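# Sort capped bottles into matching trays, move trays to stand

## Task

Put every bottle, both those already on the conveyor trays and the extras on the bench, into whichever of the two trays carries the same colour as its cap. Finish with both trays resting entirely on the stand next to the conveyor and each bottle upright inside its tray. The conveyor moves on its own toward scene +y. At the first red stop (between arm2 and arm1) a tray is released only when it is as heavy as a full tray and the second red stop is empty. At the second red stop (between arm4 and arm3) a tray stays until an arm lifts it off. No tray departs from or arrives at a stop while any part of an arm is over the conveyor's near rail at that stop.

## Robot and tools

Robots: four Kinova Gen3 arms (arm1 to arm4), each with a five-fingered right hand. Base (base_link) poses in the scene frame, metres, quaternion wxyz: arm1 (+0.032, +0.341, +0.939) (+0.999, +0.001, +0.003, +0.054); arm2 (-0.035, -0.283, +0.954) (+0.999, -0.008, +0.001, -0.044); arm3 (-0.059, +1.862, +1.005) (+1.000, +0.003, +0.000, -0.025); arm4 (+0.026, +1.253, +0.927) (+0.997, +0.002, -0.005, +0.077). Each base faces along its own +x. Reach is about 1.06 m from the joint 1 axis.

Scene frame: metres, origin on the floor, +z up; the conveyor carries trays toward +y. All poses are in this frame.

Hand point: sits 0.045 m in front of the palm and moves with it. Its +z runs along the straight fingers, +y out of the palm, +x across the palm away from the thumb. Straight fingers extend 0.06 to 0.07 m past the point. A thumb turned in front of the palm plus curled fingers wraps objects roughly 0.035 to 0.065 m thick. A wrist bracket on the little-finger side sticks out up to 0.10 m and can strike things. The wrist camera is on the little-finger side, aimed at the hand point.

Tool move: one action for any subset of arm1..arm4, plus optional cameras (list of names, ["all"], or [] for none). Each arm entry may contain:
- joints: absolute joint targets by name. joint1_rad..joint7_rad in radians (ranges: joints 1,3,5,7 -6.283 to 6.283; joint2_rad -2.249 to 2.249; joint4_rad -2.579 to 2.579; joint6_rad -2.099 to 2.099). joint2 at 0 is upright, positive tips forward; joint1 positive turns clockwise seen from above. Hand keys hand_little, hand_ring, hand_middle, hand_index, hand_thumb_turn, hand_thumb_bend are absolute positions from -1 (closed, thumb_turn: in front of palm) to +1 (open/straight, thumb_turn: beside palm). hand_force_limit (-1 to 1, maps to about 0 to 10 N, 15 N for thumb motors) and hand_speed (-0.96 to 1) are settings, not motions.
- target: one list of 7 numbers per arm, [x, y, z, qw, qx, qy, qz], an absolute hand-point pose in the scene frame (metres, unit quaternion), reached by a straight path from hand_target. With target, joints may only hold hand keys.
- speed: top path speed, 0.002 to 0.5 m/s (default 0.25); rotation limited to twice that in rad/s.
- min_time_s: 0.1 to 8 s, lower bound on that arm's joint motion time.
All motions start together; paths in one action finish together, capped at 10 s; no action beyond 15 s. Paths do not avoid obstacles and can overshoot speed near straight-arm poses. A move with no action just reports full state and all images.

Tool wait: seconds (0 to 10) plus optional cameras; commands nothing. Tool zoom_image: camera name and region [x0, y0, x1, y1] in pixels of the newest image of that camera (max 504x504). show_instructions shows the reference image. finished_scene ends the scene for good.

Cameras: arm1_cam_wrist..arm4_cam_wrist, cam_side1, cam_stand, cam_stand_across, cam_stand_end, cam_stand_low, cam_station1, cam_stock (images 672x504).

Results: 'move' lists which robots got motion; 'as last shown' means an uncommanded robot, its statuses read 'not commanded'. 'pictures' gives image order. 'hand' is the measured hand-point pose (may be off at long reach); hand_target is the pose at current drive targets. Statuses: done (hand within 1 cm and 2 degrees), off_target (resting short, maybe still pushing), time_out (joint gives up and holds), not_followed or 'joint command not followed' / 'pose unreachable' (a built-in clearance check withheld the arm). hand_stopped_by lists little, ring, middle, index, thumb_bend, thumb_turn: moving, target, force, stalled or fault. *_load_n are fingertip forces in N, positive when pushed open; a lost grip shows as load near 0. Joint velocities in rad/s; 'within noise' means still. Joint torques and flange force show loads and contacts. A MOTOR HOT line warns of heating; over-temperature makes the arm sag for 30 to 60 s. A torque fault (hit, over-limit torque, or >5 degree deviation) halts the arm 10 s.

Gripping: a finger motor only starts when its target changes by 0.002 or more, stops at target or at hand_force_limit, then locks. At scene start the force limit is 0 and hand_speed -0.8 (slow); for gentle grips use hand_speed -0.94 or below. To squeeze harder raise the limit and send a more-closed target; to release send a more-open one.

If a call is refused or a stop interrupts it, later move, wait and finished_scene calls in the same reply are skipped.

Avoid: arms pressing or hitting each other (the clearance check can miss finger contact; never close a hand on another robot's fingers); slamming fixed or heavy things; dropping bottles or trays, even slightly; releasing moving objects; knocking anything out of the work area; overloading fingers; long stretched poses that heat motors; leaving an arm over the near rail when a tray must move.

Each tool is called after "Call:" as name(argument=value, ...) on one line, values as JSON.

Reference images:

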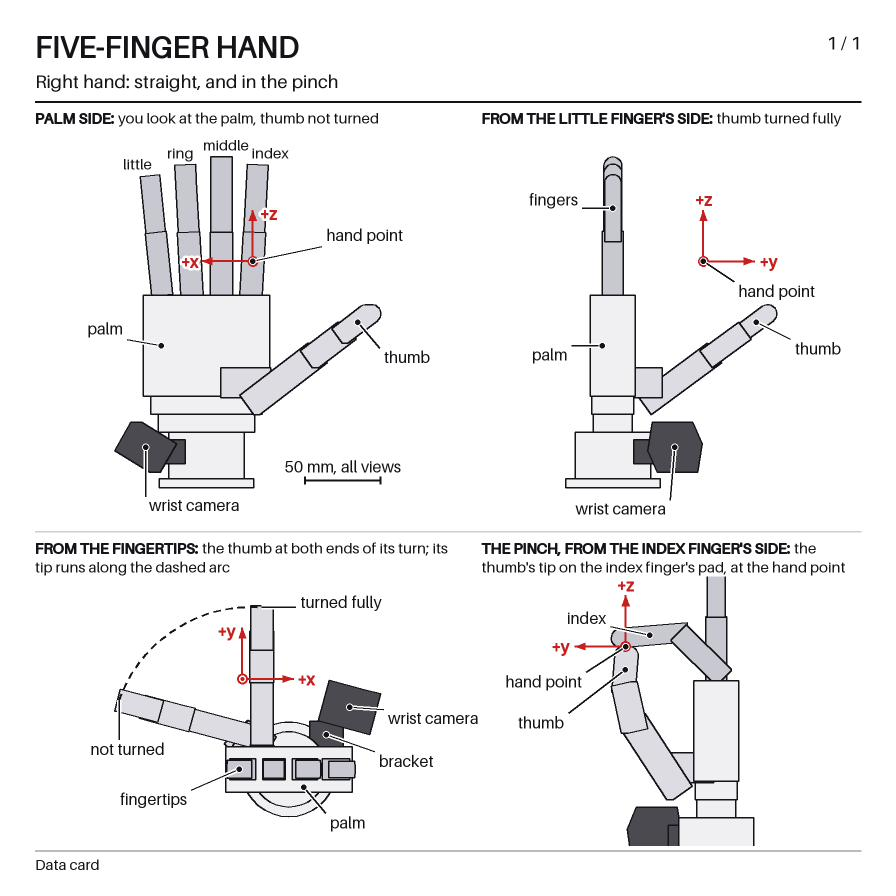

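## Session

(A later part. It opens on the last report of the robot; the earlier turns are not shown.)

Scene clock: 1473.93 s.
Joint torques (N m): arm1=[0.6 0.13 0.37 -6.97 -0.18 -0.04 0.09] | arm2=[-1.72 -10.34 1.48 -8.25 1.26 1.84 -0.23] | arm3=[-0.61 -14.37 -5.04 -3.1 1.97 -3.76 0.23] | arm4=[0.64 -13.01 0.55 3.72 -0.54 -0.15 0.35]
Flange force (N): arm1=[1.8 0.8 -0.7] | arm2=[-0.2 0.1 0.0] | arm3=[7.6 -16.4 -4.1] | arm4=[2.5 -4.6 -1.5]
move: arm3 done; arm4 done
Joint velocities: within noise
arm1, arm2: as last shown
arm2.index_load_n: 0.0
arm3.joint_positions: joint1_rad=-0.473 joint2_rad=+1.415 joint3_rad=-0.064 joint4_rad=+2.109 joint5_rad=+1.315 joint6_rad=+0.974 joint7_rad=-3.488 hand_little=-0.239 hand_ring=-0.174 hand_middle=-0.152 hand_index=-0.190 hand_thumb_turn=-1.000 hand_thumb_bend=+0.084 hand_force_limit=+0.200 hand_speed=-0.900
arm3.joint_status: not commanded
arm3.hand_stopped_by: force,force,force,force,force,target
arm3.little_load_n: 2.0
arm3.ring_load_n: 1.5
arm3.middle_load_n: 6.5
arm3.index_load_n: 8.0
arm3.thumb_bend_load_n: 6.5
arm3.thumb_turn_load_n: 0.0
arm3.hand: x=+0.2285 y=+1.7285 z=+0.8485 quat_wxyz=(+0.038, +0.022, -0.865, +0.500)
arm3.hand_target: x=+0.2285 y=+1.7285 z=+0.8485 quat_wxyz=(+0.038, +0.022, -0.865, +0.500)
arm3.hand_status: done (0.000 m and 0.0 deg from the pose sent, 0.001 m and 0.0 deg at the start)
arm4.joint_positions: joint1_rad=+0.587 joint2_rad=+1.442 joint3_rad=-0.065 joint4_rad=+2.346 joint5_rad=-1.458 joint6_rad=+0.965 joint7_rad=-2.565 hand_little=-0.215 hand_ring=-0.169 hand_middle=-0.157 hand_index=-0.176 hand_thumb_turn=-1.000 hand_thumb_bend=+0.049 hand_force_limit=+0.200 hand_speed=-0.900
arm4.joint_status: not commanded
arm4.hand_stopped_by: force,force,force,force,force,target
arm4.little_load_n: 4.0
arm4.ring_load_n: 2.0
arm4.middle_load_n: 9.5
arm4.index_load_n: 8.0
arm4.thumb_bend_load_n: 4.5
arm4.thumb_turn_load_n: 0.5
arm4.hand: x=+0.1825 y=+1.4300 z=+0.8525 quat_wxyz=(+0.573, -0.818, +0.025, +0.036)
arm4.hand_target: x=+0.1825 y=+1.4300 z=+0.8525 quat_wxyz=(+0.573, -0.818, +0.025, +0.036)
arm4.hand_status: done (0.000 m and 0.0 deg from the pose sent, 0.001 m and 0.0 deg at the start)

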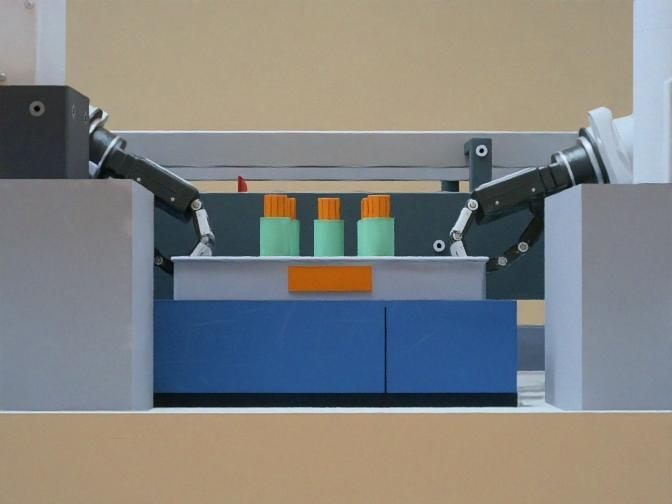

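Call:
move(arm3={"joints":{"hand_little":0.0,"hand_ring":0.0,"hand_middle":0.0,"hand_index":0.0,"hand_thumb_bend":0.2,"hand_speed":-0.9}}, arm4={"joints":{"hand_little":0.0,"hand_ring":0.0,"hand_middle":0.0,"hand_index":0.0,"hand_thumb_bend":0.2,"hand_speed":-0.9}}, cameras=["cam_stand", "cam_stand_across", "cam_stand_low", "cam_stand_end"])

Scene clock: 1478.13 s.
Joint torques (N m): arm1=[0.54 0.22 0.3 -7.02 -0.15 -0.02 0.09] | arm2=[-1.82 -10.26 1.5 -8.23 1.27 1.89 -0.25] | arm3=[1.35 -15.7 1.29 3.47 -0.71 1.62 0.25] | arm4=[-0.3 -12.67 -2.9 7.02 1.06 2.26 0.25]
Flange force (N): arm1=[2.0 0.5 -0.3] | arm2=[0.0 -0.3 -0.1] | arm3=[3.9 2.0 0.0] | arm4=[3.5 3.4 -2.9]
move: arm3 done; arm4 done
Joint velocities: within noise
arm1, arm2: as last shown
arm2.index_load_n: -0.5
arm3.joint_positions: joint1_rad=-0.473 joint2_rad=+1.415 joint3_rad=-0.064 joint4_rad=+2.109 joint5_rad=+1.315 joint6_rad=+0.974 joint7_rad=-3.488 hand_little=+0.000 hand_ring=+0.000 hand_middle=+0.000 hand_index=+0.000 hand_thumb_turn=-1.000 hand_thumb_bend=+0.200 hand_force_limit=+0.200 hand_speed=-0.900
arm3.joint_status: all done
arm3.hand_stopped_by: target,target,target,target,target,target
arm3.little_load_n: 0.0
arm3.ring_load_n: 0.0
arm3.middle_load_n: 0.0
arm3.index_load_n: 0.0
arm3.thumb_bend_load_n: 0.0
arm3.thumb_turn_load_n: 0.0
arm3.hand: x=+0.2285 y=+1.7285 z=+0.8485 quat_wxyz=(+0.038, +0.022, -0.865, +0.500)
arm3.hand_target: x=+0.2285 y=+1.7285 z=+0.8485 quat_wxyz=(+0.038, +0.022, -0.865, +0.500)
arm3.hand_status: not commanded
arm4.joint_positions: joint1_rad=+0.587 joint2_rad=+1.442 joint3_rad=-0.065 joint4_rad=+2.346 joint5_rad=-1.458 joint6_rad=+0.965 joint7_rad=-2.565 hand_little=+0.000 hand_ring=+0.000 hand_middle=+0.000 hand_index=+0.000 hand_thumb_turn=-1.000 hand_thumb_bend=+0.200 hand_force_limit=+0.200 hand_speed=-0.900
arm4.joint_status: all done
arm4.hand_stopped_by: target,target,target,target,target,target
arm4.little_load_n: 0.0
arm4.ring_load_n: 0.0
arm4.middle_load_n: 0.0
arm4.index_load_n: 0.0
arm4.thumb_bend_load_n: 0.0
arm4.thumb_turn_load_n: 0.0
arm4.hand: x=+0.1825 y=+1.4300 z=+0.8525 quat_wxyz=(+0.573, -0.818, +0.025, +0.036)
arm4.hand_target: x=+0.1825 y=+1.4300 z=+0.8525 quat_wxyz=(+0.573, -0.818, +0.025, +0.036)
arm4.hand_status: not commanded
pictures: cam_stand, cam_stand_across, cam_stand_end, cam_stand_low

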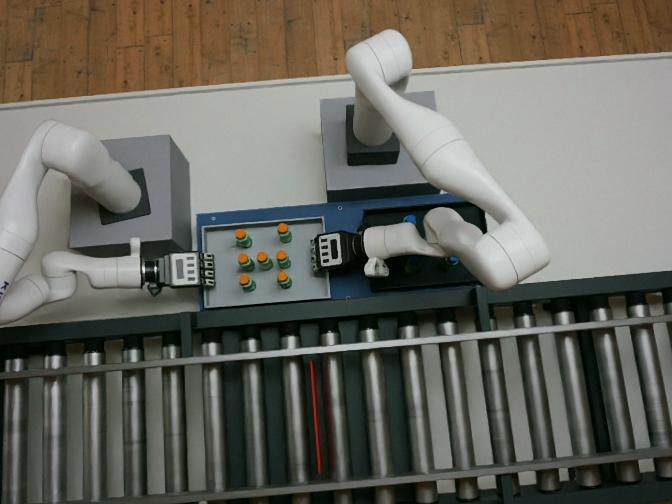

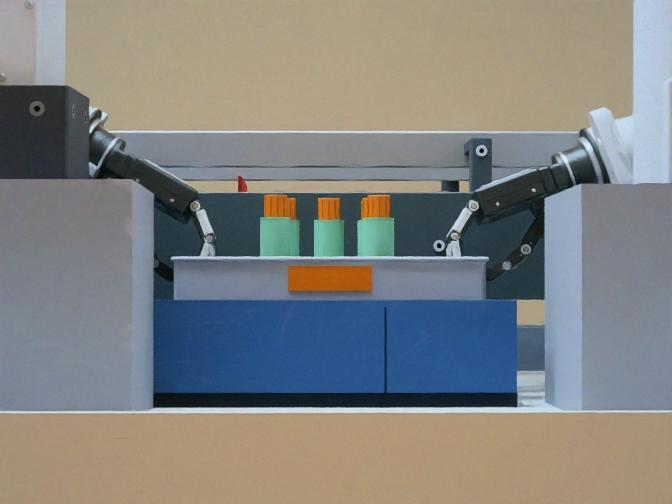

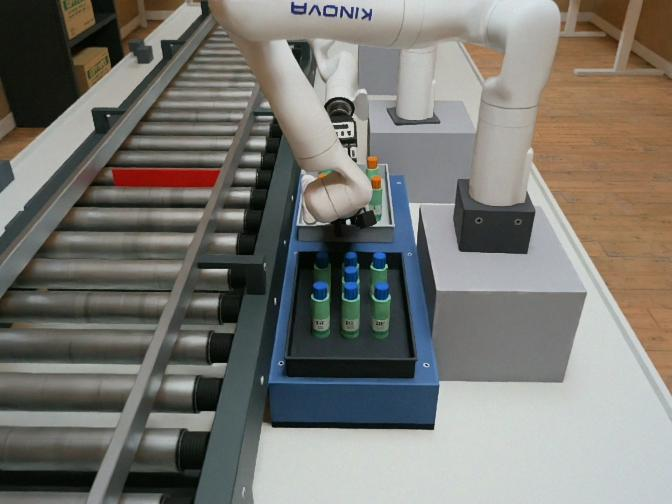

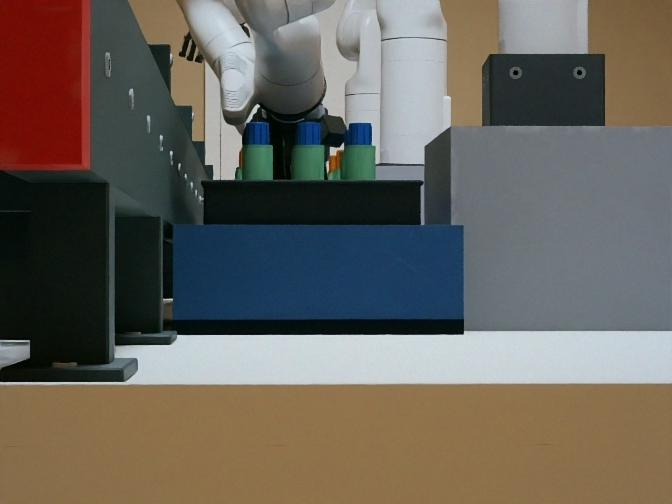

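Call:
move(arm3={"joints":{"hand_thumb_bend":0.45,"hand_speed":-0.8}}, arm4={"joints":{"hand_thumb_bend":0.45,"hand_speed":-0.8}})

Call:
move(arm3={"target":[0.2285,1.7285,0.920,-0.0378,-0.0218,0.8652,-0.4995],"speed":0.03}, arm4={"target":[0.1825,1.430,0.924,0.5731,-0.8184,0.0250,0.0357],"speed":0.03}, cameras=["cam_stand", "cam_stand_across", "cam_stand_low", "cam_stand_end"])

Scene clock: 1484.87 s.
Joint torques (N m): arm1=[0.59 0.24 0.3 -7.02 -0.22 -0.05 0.02] | arm2=[-1.78 -10.33 1.4 -8.26 1.26 1.86 -0.24] | arm3=[1.29 -15.72 1.3 3.5 -0.69 1.64 0.22] | arm4=[-0.38 -12.81 -2.89 6.94 1.04 2.26 0.26]
Flange force (N): arm1=[2.0 0.1 -0.4] | arm2=[0.1 -0.1 0.1] | arm3=[3.7 2.0 0.0] | arm4=[3.1 3.6 -2.9]
move: arm3 done; arm4 done
Joint velocities: within noise
arm1, arm2: as last shown
arm2.ring_load_n: -0.5
arm2.index_load_n: 0.0
arm3.joint_positions: joint1_rad=-0.473 joint2_rad=+1.415 joint3_rad=-0.064 joint4_rad=+2.109 joint5_rad=+1.315 joint6_rad=+0.974 joint7_rad=-3.488 hand_little=+0.000 hand_ring=+0.000 hand_middle=+0.000 hand_index=+0.000 hand_thumb_turn=-1.000 hand_thumb_bend=+0.450 hand_force_limit=+0.200 hand_speed=-0.800
arm3.joint_status: all done
arm3.hand_stopped_by: target,target,target,target,target,target
arm3.little_load_n: -0.5
arm3.ring_load_n: 0.0
arm3.middle_load_n: 0.0
arm3.index_load_n: 0.0
arm3.thumb_bend_load_n: 0.0
arm3.thumb_turn_load_n: 0.0
arm3.hand: x=+0.2285 y=+1.7285 z=+0.8485 quat_wxyz=(+0.038, +0.022, -0.865, +0.500)
arm3.hand_target: x=+0.2285 y=+1.7285 z=+0.8485 quat_wxyz=(+0.038, +0.022, -0.865, +0.500)
arm3.hand_status: not commanded
arm4.joint_positions: joint1_rad=+0.587 joint2_rad=+1.442 joint3_rad=-0.065 joint4_rad=+2.346 joint5_rad=-1.458 joint6_rad=+0.965 joint7_rad=-2.565 hand_little=+0.000 hand_ring=+0.000 hand_middle=+0.000 hand_index=+0.000 hand_thumb_turn=-1.000 hand_thumb_bend=+0.450 hand_force_limit=+0.200 hand_speed=-0.800
arm4.joint_status: all done
arm4.hand_stopped_by: target,target,target,target,target,target
arm4.little_load_n: 0.0
arm4.ring_load_n: 0.0
arm4.middle_load_n: 0.0
arm4.index_load_n: 0.0
arm4.thumb_bend_load_n: 0.0
arm4.thumb_turn_load_n: 0.0
arm4.hand: x=+0.1825 y=+1.4300 z=+0.8525 quat_wxyz=(+0.573, -0.818, +0.025, +0.036)
arm4.hand_target: x=+0.1825 y=+1.4300 z=+0.8525 quat_wxyz=(+0.573, -0.818, +0.025, +0.036)
arm4.hand_status: not commanded
pictures: none

Scene clock: 1487.73 s.
Joint torques (N m): arm1=[0.51 0.14 0.23 -6.98 -0.19 -0.08 0.07] | arm2=[-1.72 -10.26 1.5 -8.26 1.25 1.88 -0.26] | arm3=[1.3 -15.27 1.16 2.93 -0.58 1.69 0.24] | arm4=[-0.35 -12.36 -2.71 6.34 0.88 2.37 0.25]
Flange force (N): arm1=[1.8 0.2 -0.7] | arm2=[0.0 -0.2 -0.2] | arm3=[3.8 2.6 0.0] | arm4=[3.5 2.6 -3.8]
move: arm3 done; arm4 done
Joint velocities: within noise
arm1, arm2: as last shown
arm2.ring_load_n: 0.0
arm3.joint_positions: joint1_rad=-0.467 joint2_rad=+1.221 joint3_rad=-0.079 joint4_rad=+2.233 joint5_rad=+1.259 joint6_rad=+1.000 joint7_rad=-3.410 hand_little=+0.000 hand_ring=+0.000 hand_middle=+0.000 hand_index=+0.000 hand_thumb_turn=-1.000 hand_thumb_bend=+0.450 hand_force_limit=+0.200 hand_speed=-0.800
arm3.joint_status: not commanded
arm3.hand_stopped_by: target,target,target,target,target,target
arm3.little_load_n: 0.0
arm3.ring_load_n: 0.0
arm3.middle_load_n: 0.0
arm3.index_load_n: 0.0
arm3.thumb_bend_load_n: 0.0
arm3.thumb_turn_load_n: -0.5
arm3.hand: x=+0.2285 y=+1.7285 z=+0.9200 quat_wxyz=(+0.038, +0.022, -0.865, +0.499)
arm3.hand_target: x=+0.2285 y=+1.7285 z=+0.9200 quat_wxyz=(+0.038, +0.022, -0.865, +0.499)
arm3.hand_status: done (0.000 m and 0.0 deg from the pose sent, 0.071 m and 0.0 deg at the start)
arm4.joint_positions: joint1_rad=+0.578 joint2_rad=+1.232 joint3_rad=-0.068 joint4_rad=+2.476 joint5_rad=-1.425 joint6_rad=+0.989 joint7_rad=-2.658 hand_little=+0.000 hand_ring=+0.000 hand_middle=+0.000 hand_index=+0.000 hand_thumb_turn=-1.000 hand_thumb_bend=+0.450 hand_force_limit=+0.200 hand_speed=-0.800
arm4.joint_status: not commanded
arm4.hand_stopped_by: target,target,target,target,target,target
arm4.little_load_n: 0.0
arm4.ring_load_n: 0.0
arm4.middle_load_n: 0.0
arm4.index_load_n: 0.0
arm4.thumb_bend_load_n: 0.0
arm4.thumb_turn_load_n: 0.0
arm4.hand: x=+0.1825 y=+1.4300 z=+0.9240 quat_wxyz=(+0.573, -0.818, +0.025, +0.036)
arm4.hand_target: x=+0.1825 y=+1.4300 z=+0.9240 quat_wxyz=(+0.573, -0.818, +0.025, +0.036)
arm4.hand_status: done (0.000 m and 0.0 deg from the pose sent, 0.072 m and 0.0 deg at the start)
pictures: cam_stand, cam_stand_across, cam_stand_end, cam_stand_low

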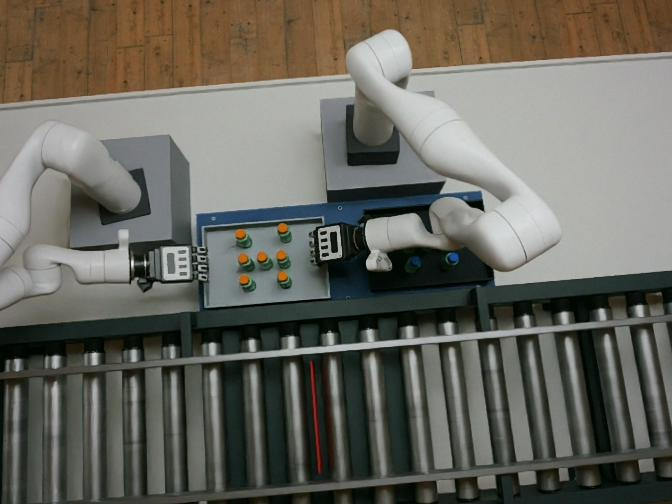

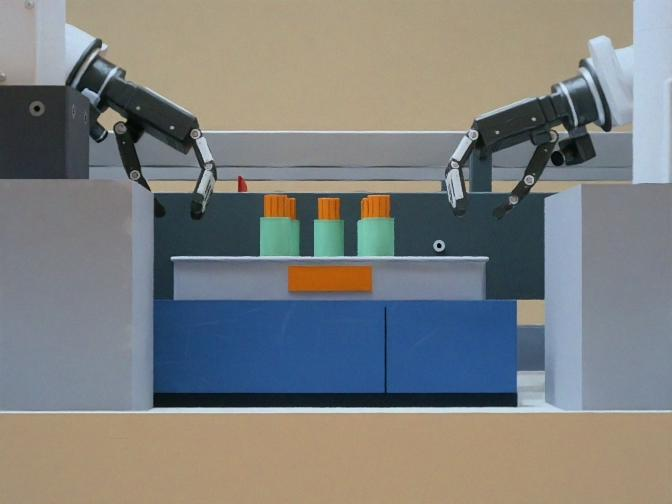

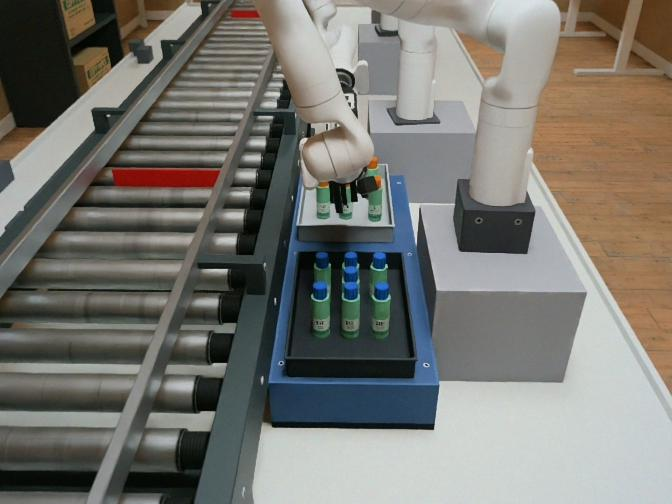

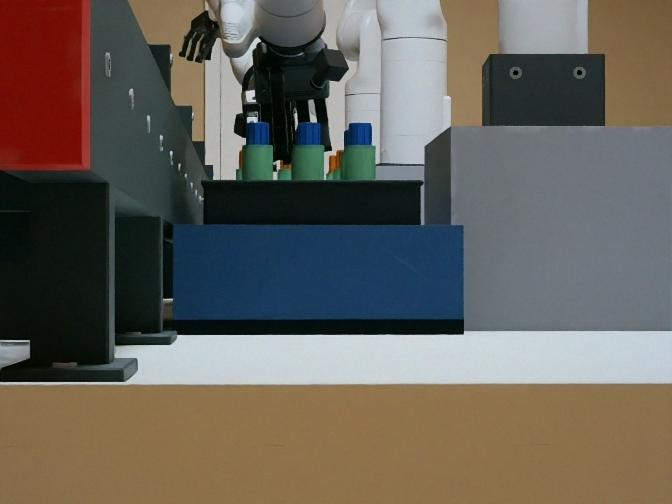

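Call:
move(arm3={"target":[0.2285,1.7285,1.03,-0.0378,-0.0218,0.8652,-0.4995],"speed":0.08}, arm4={"target":[0.2000,1.420,0.980,0.5731,-0.8184,0.0250,0.0357],"speed":0.05}, cameras=["cam_stand", "cam_stand_across", "cam_stand_low", "cam_stand_end"])

Call:
zoom_image(camera="cam_stand", region=[180, 180, 500, 330])

Call:
zoom_image(camera="cam_stand_end", region=[250, 120, 470, 400])

Scene clock: 1493.40 s.
Joint torques (N m): arm1=[0.56 0.18 0.39 -6.95 -0.19 -0.08 0.08] | arm2=[-1.77 -10.25 1.46 -8.22 1.26 1.85 -0.26] | arm3=[1.29 -13.95 0.77 1.14 -0.16 1.85 0.22] | arm4=[-0.37 -12.08 -2.48 4.69 0.46 2.68 0.25]
Flange force (N): arm1=[2.0 0.7 -0.8] | arm2=[-0.1 -0.3 -0.1] | arm3=[3.1 4.0 -0.1] | arm4=[3.1 1.6 -3.9]
move: arm3 done; arm4 done
Joint velocities: within noise
arm1, arm2: as last shown
arm3.joint_positions: joint1_rad=-0.452 joint2_rad=+0.880 joint3_rad=-0.108 joint4_rad=+2.342 joint5_rad=+1.105 joint6_rad=+1.092 joint7_rad=-3.164 hand_little=+0.000 hand_ring=+0.000 hand_middle=+0.000 hand_index=+0.000 hand_thumb_turn=-1.000 hand_thumb_bend=+0.450 hand_force_limit=+0.200 hand_speed=-0.800
arm3.joint_status: not commanded
arm3.hand_stopped_by: target,target,target,target,target,target
arm3.little_load_n: 0.0
arm3.ring_load_n: 0.0
arm3.middle_load_n: 0.0
arm3.index_load_n: 0.0
arm3.thumb_bend_load_n: 0.0
arm3.thumb_turn_load_n: 0.0
arm3.hand: x=+0.2285 y=+1.7285 z=+1.0300 quat_wxyz=(+0.038, +0.022, -0.865, +0.500)
arm3.hand_target: x=+0.2285 y=+1.7285 z=+1.0300 quat_wxyz=(+0.038, +0.022, -0.865, +0.500)
arm3.hand_status: done (0.000 m and 0.0 deg from the pose sent, 0.110 m and 0.0 deg at the start)
arm4.joint_positions: joint1_rad=+0.566 joint2_rad=+1.002 joint3_rad=-0.047 joint4_rad=+2.484 joint5_rad=-1.299 joint6_rad=+1.063 joint7_rad=-2.903 hand_little=+0.000 hand_ring=+0.000 hand_middle=+0.000 hand_index=+0.000 hand_thumb_turn=-1.000 hand_thumb_bend=+0.450 hand_force_limit=+0.200 hand_speed=-0.800
arm4.joint_status: not commanded
arm4.hand_stopped_by: target,target,target,target,target,target
arm4.little_load_n: 0.0
arm4.ring_load_n: 0.0
arm4.middle_load_n: 0.0
arm4.index_load_n: 0.0
arm4.thumb_bend_load_n: 0.0
arm4.thumb_turn_load_n: 0.0
arm4.hand: x=+0.2000 y=+1.4200 z=+0.9800 quat_wxyz=(+0.573, -0.818, +0.025, +0.036)
arm4.hand_target: x=+0.2000 y=+1.4200 z=+0.9800 quat_wxyz=(+0.573, -0.818, +0.025, +0.036)
arm4.hand_status: done (0.000 m and 0.0 deg from the pose sent, 0.060 m and 0.0 deg at the start)
pictures: cam_stand, cam_stand_across, cam_stand_end, cam_stand_low

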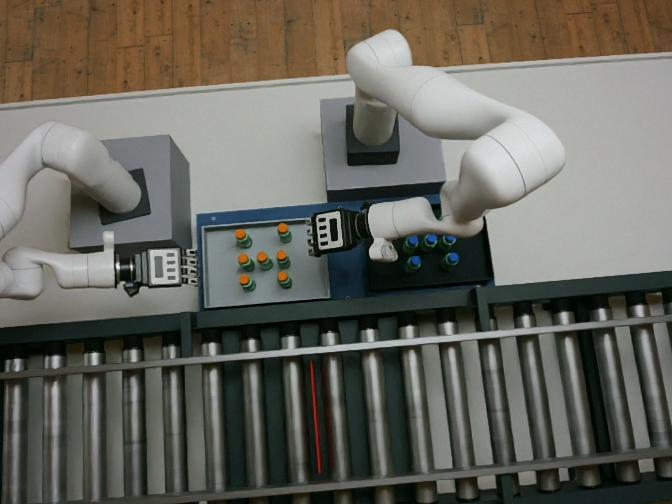

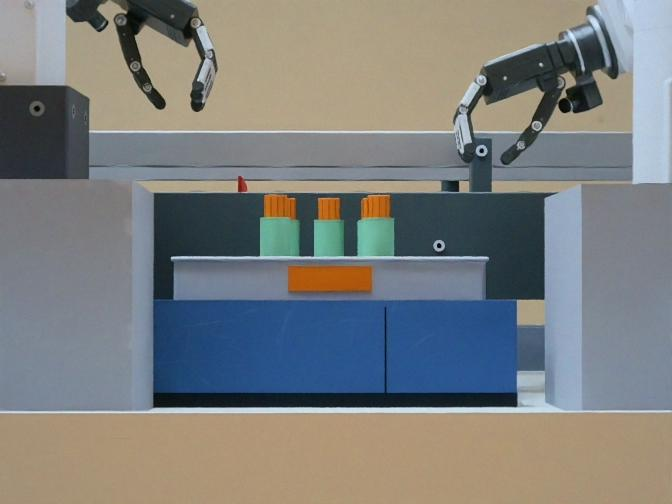

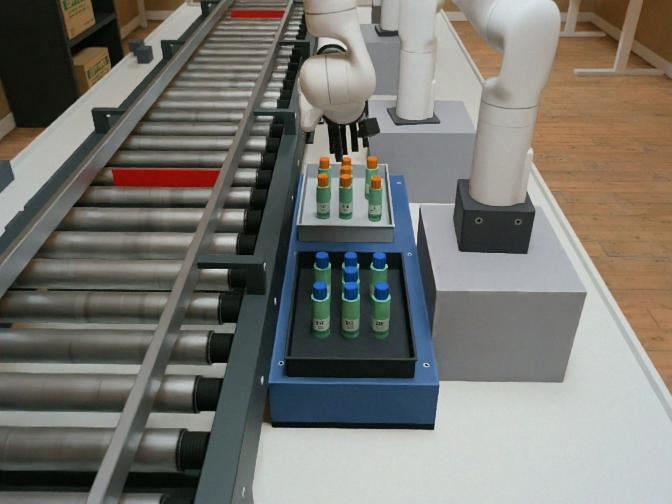

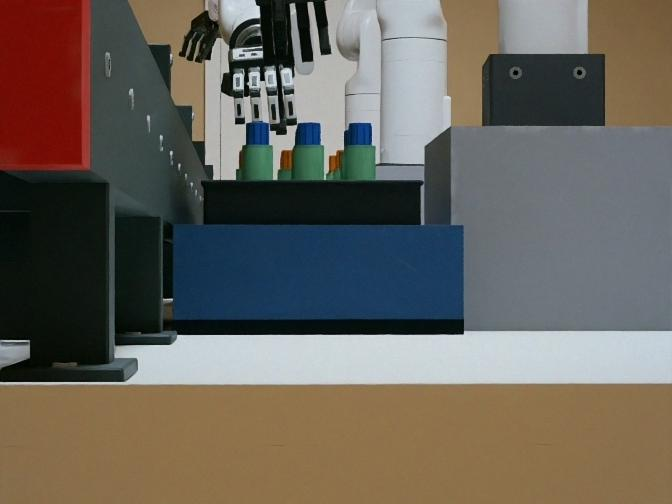

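Scaled by 1.575 from the camera's image (finer frame: 960x720).

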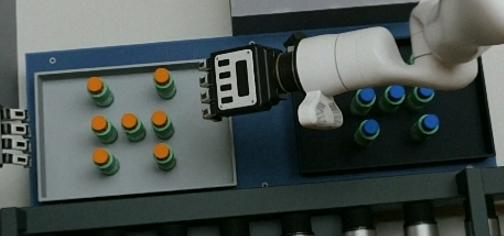

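Scaled by 1.800 from the camera's image (finer frame: 960x720).

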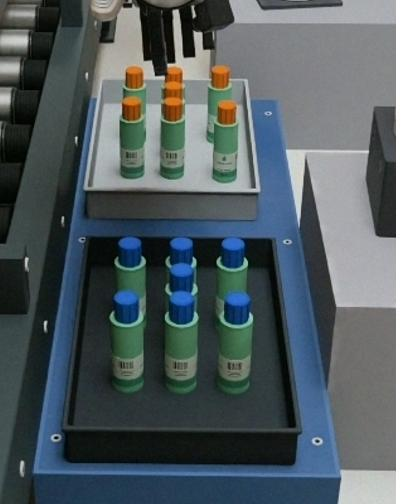

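Call:
wait(seconds=0.2, cameras=["cam_stock", "cam_station1", "cam_side1"])

Scene clock: 1496.93 s.
Joint torques (N m): arm1=[0.57 0.16 0.3 -7.06 -0.16 -0.08 0.1] | arm2=[-1.82 -10.31 1.51 -8.21 1.2 1.9 -0.22] | arm3=[1.37 -13.88 0.78 1.12 -0.15 1.84 0.24] | arm4=[-0.36 -12.09 -2.6 4.74 0.48 2.66 0.23]
Flange force (N): arm1=[2.0 0.5 -0.4] | arm2=[0.4 0.0 0.4] | arm3=[3.3 3.9 -0.3] | arm4=[3.2 1.8 -4.0]
Joint velocities: within noise
arm1.joint_positions: joint1_rad=-0.523 joint2_rad=-0.354 joint3_rad=-0.093 joint4_rad=+1.537 joint5_rad=+6.233 joint6_rad=+2.060 joint7_rad=+4.421 hand_little=+0.200 hand_ring=+0.200 hand_middle=+0.250 hand_index=+0.250 hand_thumb_turn=-1.000 hand_thumb_bend=+0.450 hand_force_limit=-0.600 hand_speed=-0.600
arm1.joint_status: not commanded
arm1.hand_stopped_by: target,target,target,target,target,target
arm1.little_load_n: 0.0
arm1.ring_load_n: 0.0
arm1.middle_load_n: 0.0
arm1.index_load_n: 0.0
arm1.thumb_bend_load_n: 0.0
arm1.thumb_turn_load_n: 0.0
arm1.hand: x=+0.1234 y=+0.4784 z=+1.4122 quat_wxyz=(+0.051, +0.221, -0.974, +0.018)
arm1.hand_target: x=+0.1234 y=+0.4784 z=+1.4122 quat_wxyz=(+0.051, +0.221, -0.974, +0.018)
arm1.hand_status: not commanded
arm2.joint_positions: joint1_rad=+0.400 joint2_rad=+0.100 joint3_rad=-0.037 joint4_rad=+2.238 joint5_rad=-4.039 joint6_rad=+0.666 joint7_rad=+3.599 hand_little=+0.200 hand_ring=+0.200 hand_middle=+0.250 hand_index=+0.250 hand_thumb_turn=-1.000 hand_thumb_bend=+0.450 hand_force_limit=-0.600 hand_speed=-0.600
arm2.joint_status: not commanded
arm2.hand_stopped_by: target,target,target,target,target,target
arm2.little_load_n: 0.0
arm2.ring_load_n: 0.0
arm2.middle_load_n: 0.0
arm2.index_load_n: 0.0
arm2.thumb_bend_load_n: 0.0
arm2.thumb_turn_load_n: 0.0
arm2.hand: x=+0.3964 y=-0.6386 z=+1.3049 quat_wxyz=(-0.223, +0.171, -0.775, +0.566)
arm2.hand_target: x=+0.3964 y=-0.6386 z=+1.3049 quat_wxyz=(-0.223, +0.171, -0.775, +0.566)
arm2.hand_status: not commanded
arm3.joint_positions: joint1_rad=-0.452 joint2_rad=+0.879 joint3_rad=-0.108 joint4_rad=+2.342 joint5_rad=+1.105 joint6_rad=+1.092 joint7_rad=-3.164 hand_little=+0.000 hand_ring=+0.000 hand_middle=+0.000 hand_index=+0.000 hand_thumb_turn=-1.000 hand_thumb_bend=+0.450 hand_force_limit=+0.200 hand_speed=-0.800
arm3.joint_status: not commanded
arm3.hand_stopped_by: target,target,target,target,target,target
arm3.little_load_n: 0.0
arm3.ring_load_n: 0.0
arm3.middle_load_n: 0.0
arm3.index_load_n: 0.0
arm3.thumb_bend_load_n: 0.0
arm3.thumb_turn_load_n: 0.0
arm3.hand: x=+0.2285 y=+1.7285 z=+1.0300 quat_wxyz=(+0.038, +0.022, -0.865, +0.500)
arm3.hand_target: x=+0.2285 y=+1.7285 z=+1.0300 quat_wxyz=(+0.038, +0.022, -0.865, +0.500)
arm3.hand_status: done (0.000 m and 0.0 deg from the pose sent, 0.110 m and 0.0 deg at the start)
arm4.joint_positions: joint1_rad=+0.566 joint2_rad=+1.002 joint3_rad=-0.047 joint4_rad=+2.484 joint5_rad=-1.299 joint6_rad=+1.063 joint7_rad=-2.903 hand_little=+0.000 hand_ring=+0.000 hand_middle=+0.000 hand_index=+0.000 hand_thumb_turn=-1.000 hand_thumb_bend=+0.450 hand_force_limit=+0.200 hand_speed=-0.800
arm4.joint_status: not commanded
arm4.hand_stopped_by: target,target,target,target,target,target
arm4.little_load_n: 0.0
arm4.ring_load_n: 0.0
arm4.middle_load_n: 0.0
arm4.index_load_n: 0.0
arm4.thumb_bend_load_n: 0.0
arm4.thumb_turn_load_n: 0.0
arm4.hand: x=+0.2000 y=+1.4200 z=+0.9800 quat_wxyz=(+0.573, -0.818, +0.025, +0.036)
arm4.hand_target: x=+0.2000 y=+1.4200 z=+0.9800 quat_wxyz=(+0.573, -0.818, +0.025, +0.036)
arm4.hand_status: done (0.000 m and 0.0 deg from the pose sent, 0.060 m and 0.0 deg at the start)
wait: 0.20 s; at rest from the start
pictures: cam_side1, cam_station1, cam_stock

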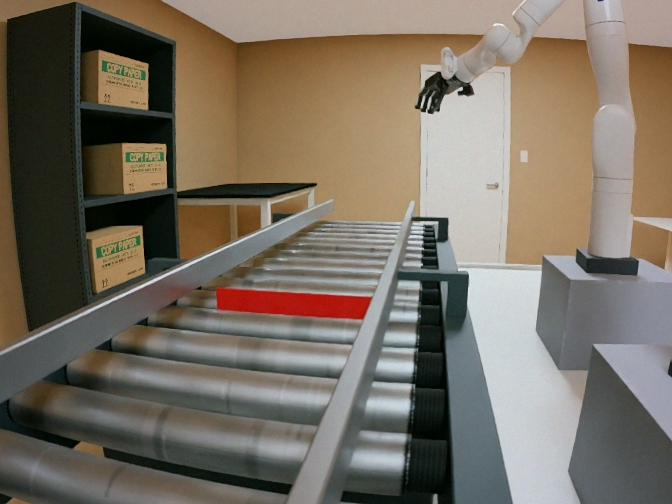

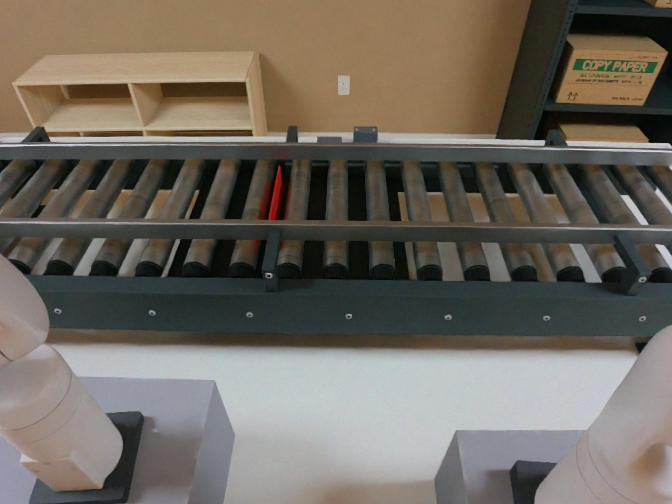

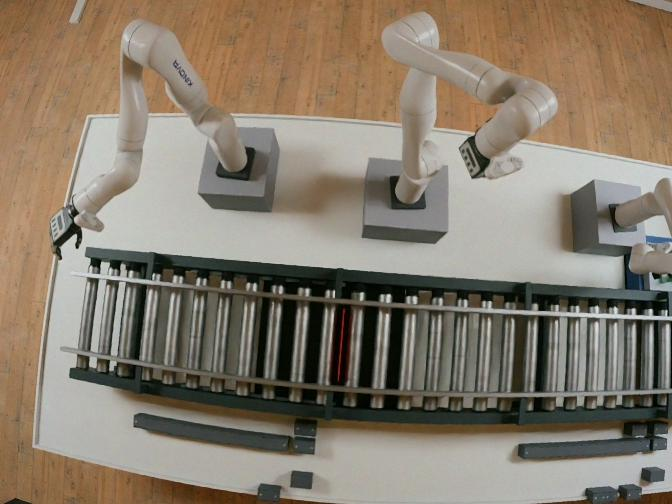

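Nothing is left on the bench or the conveyor. Both trays stand on the stand, and all 14 bottles are upright.

Call:
finished_scene()

The scene is finished: the task was done.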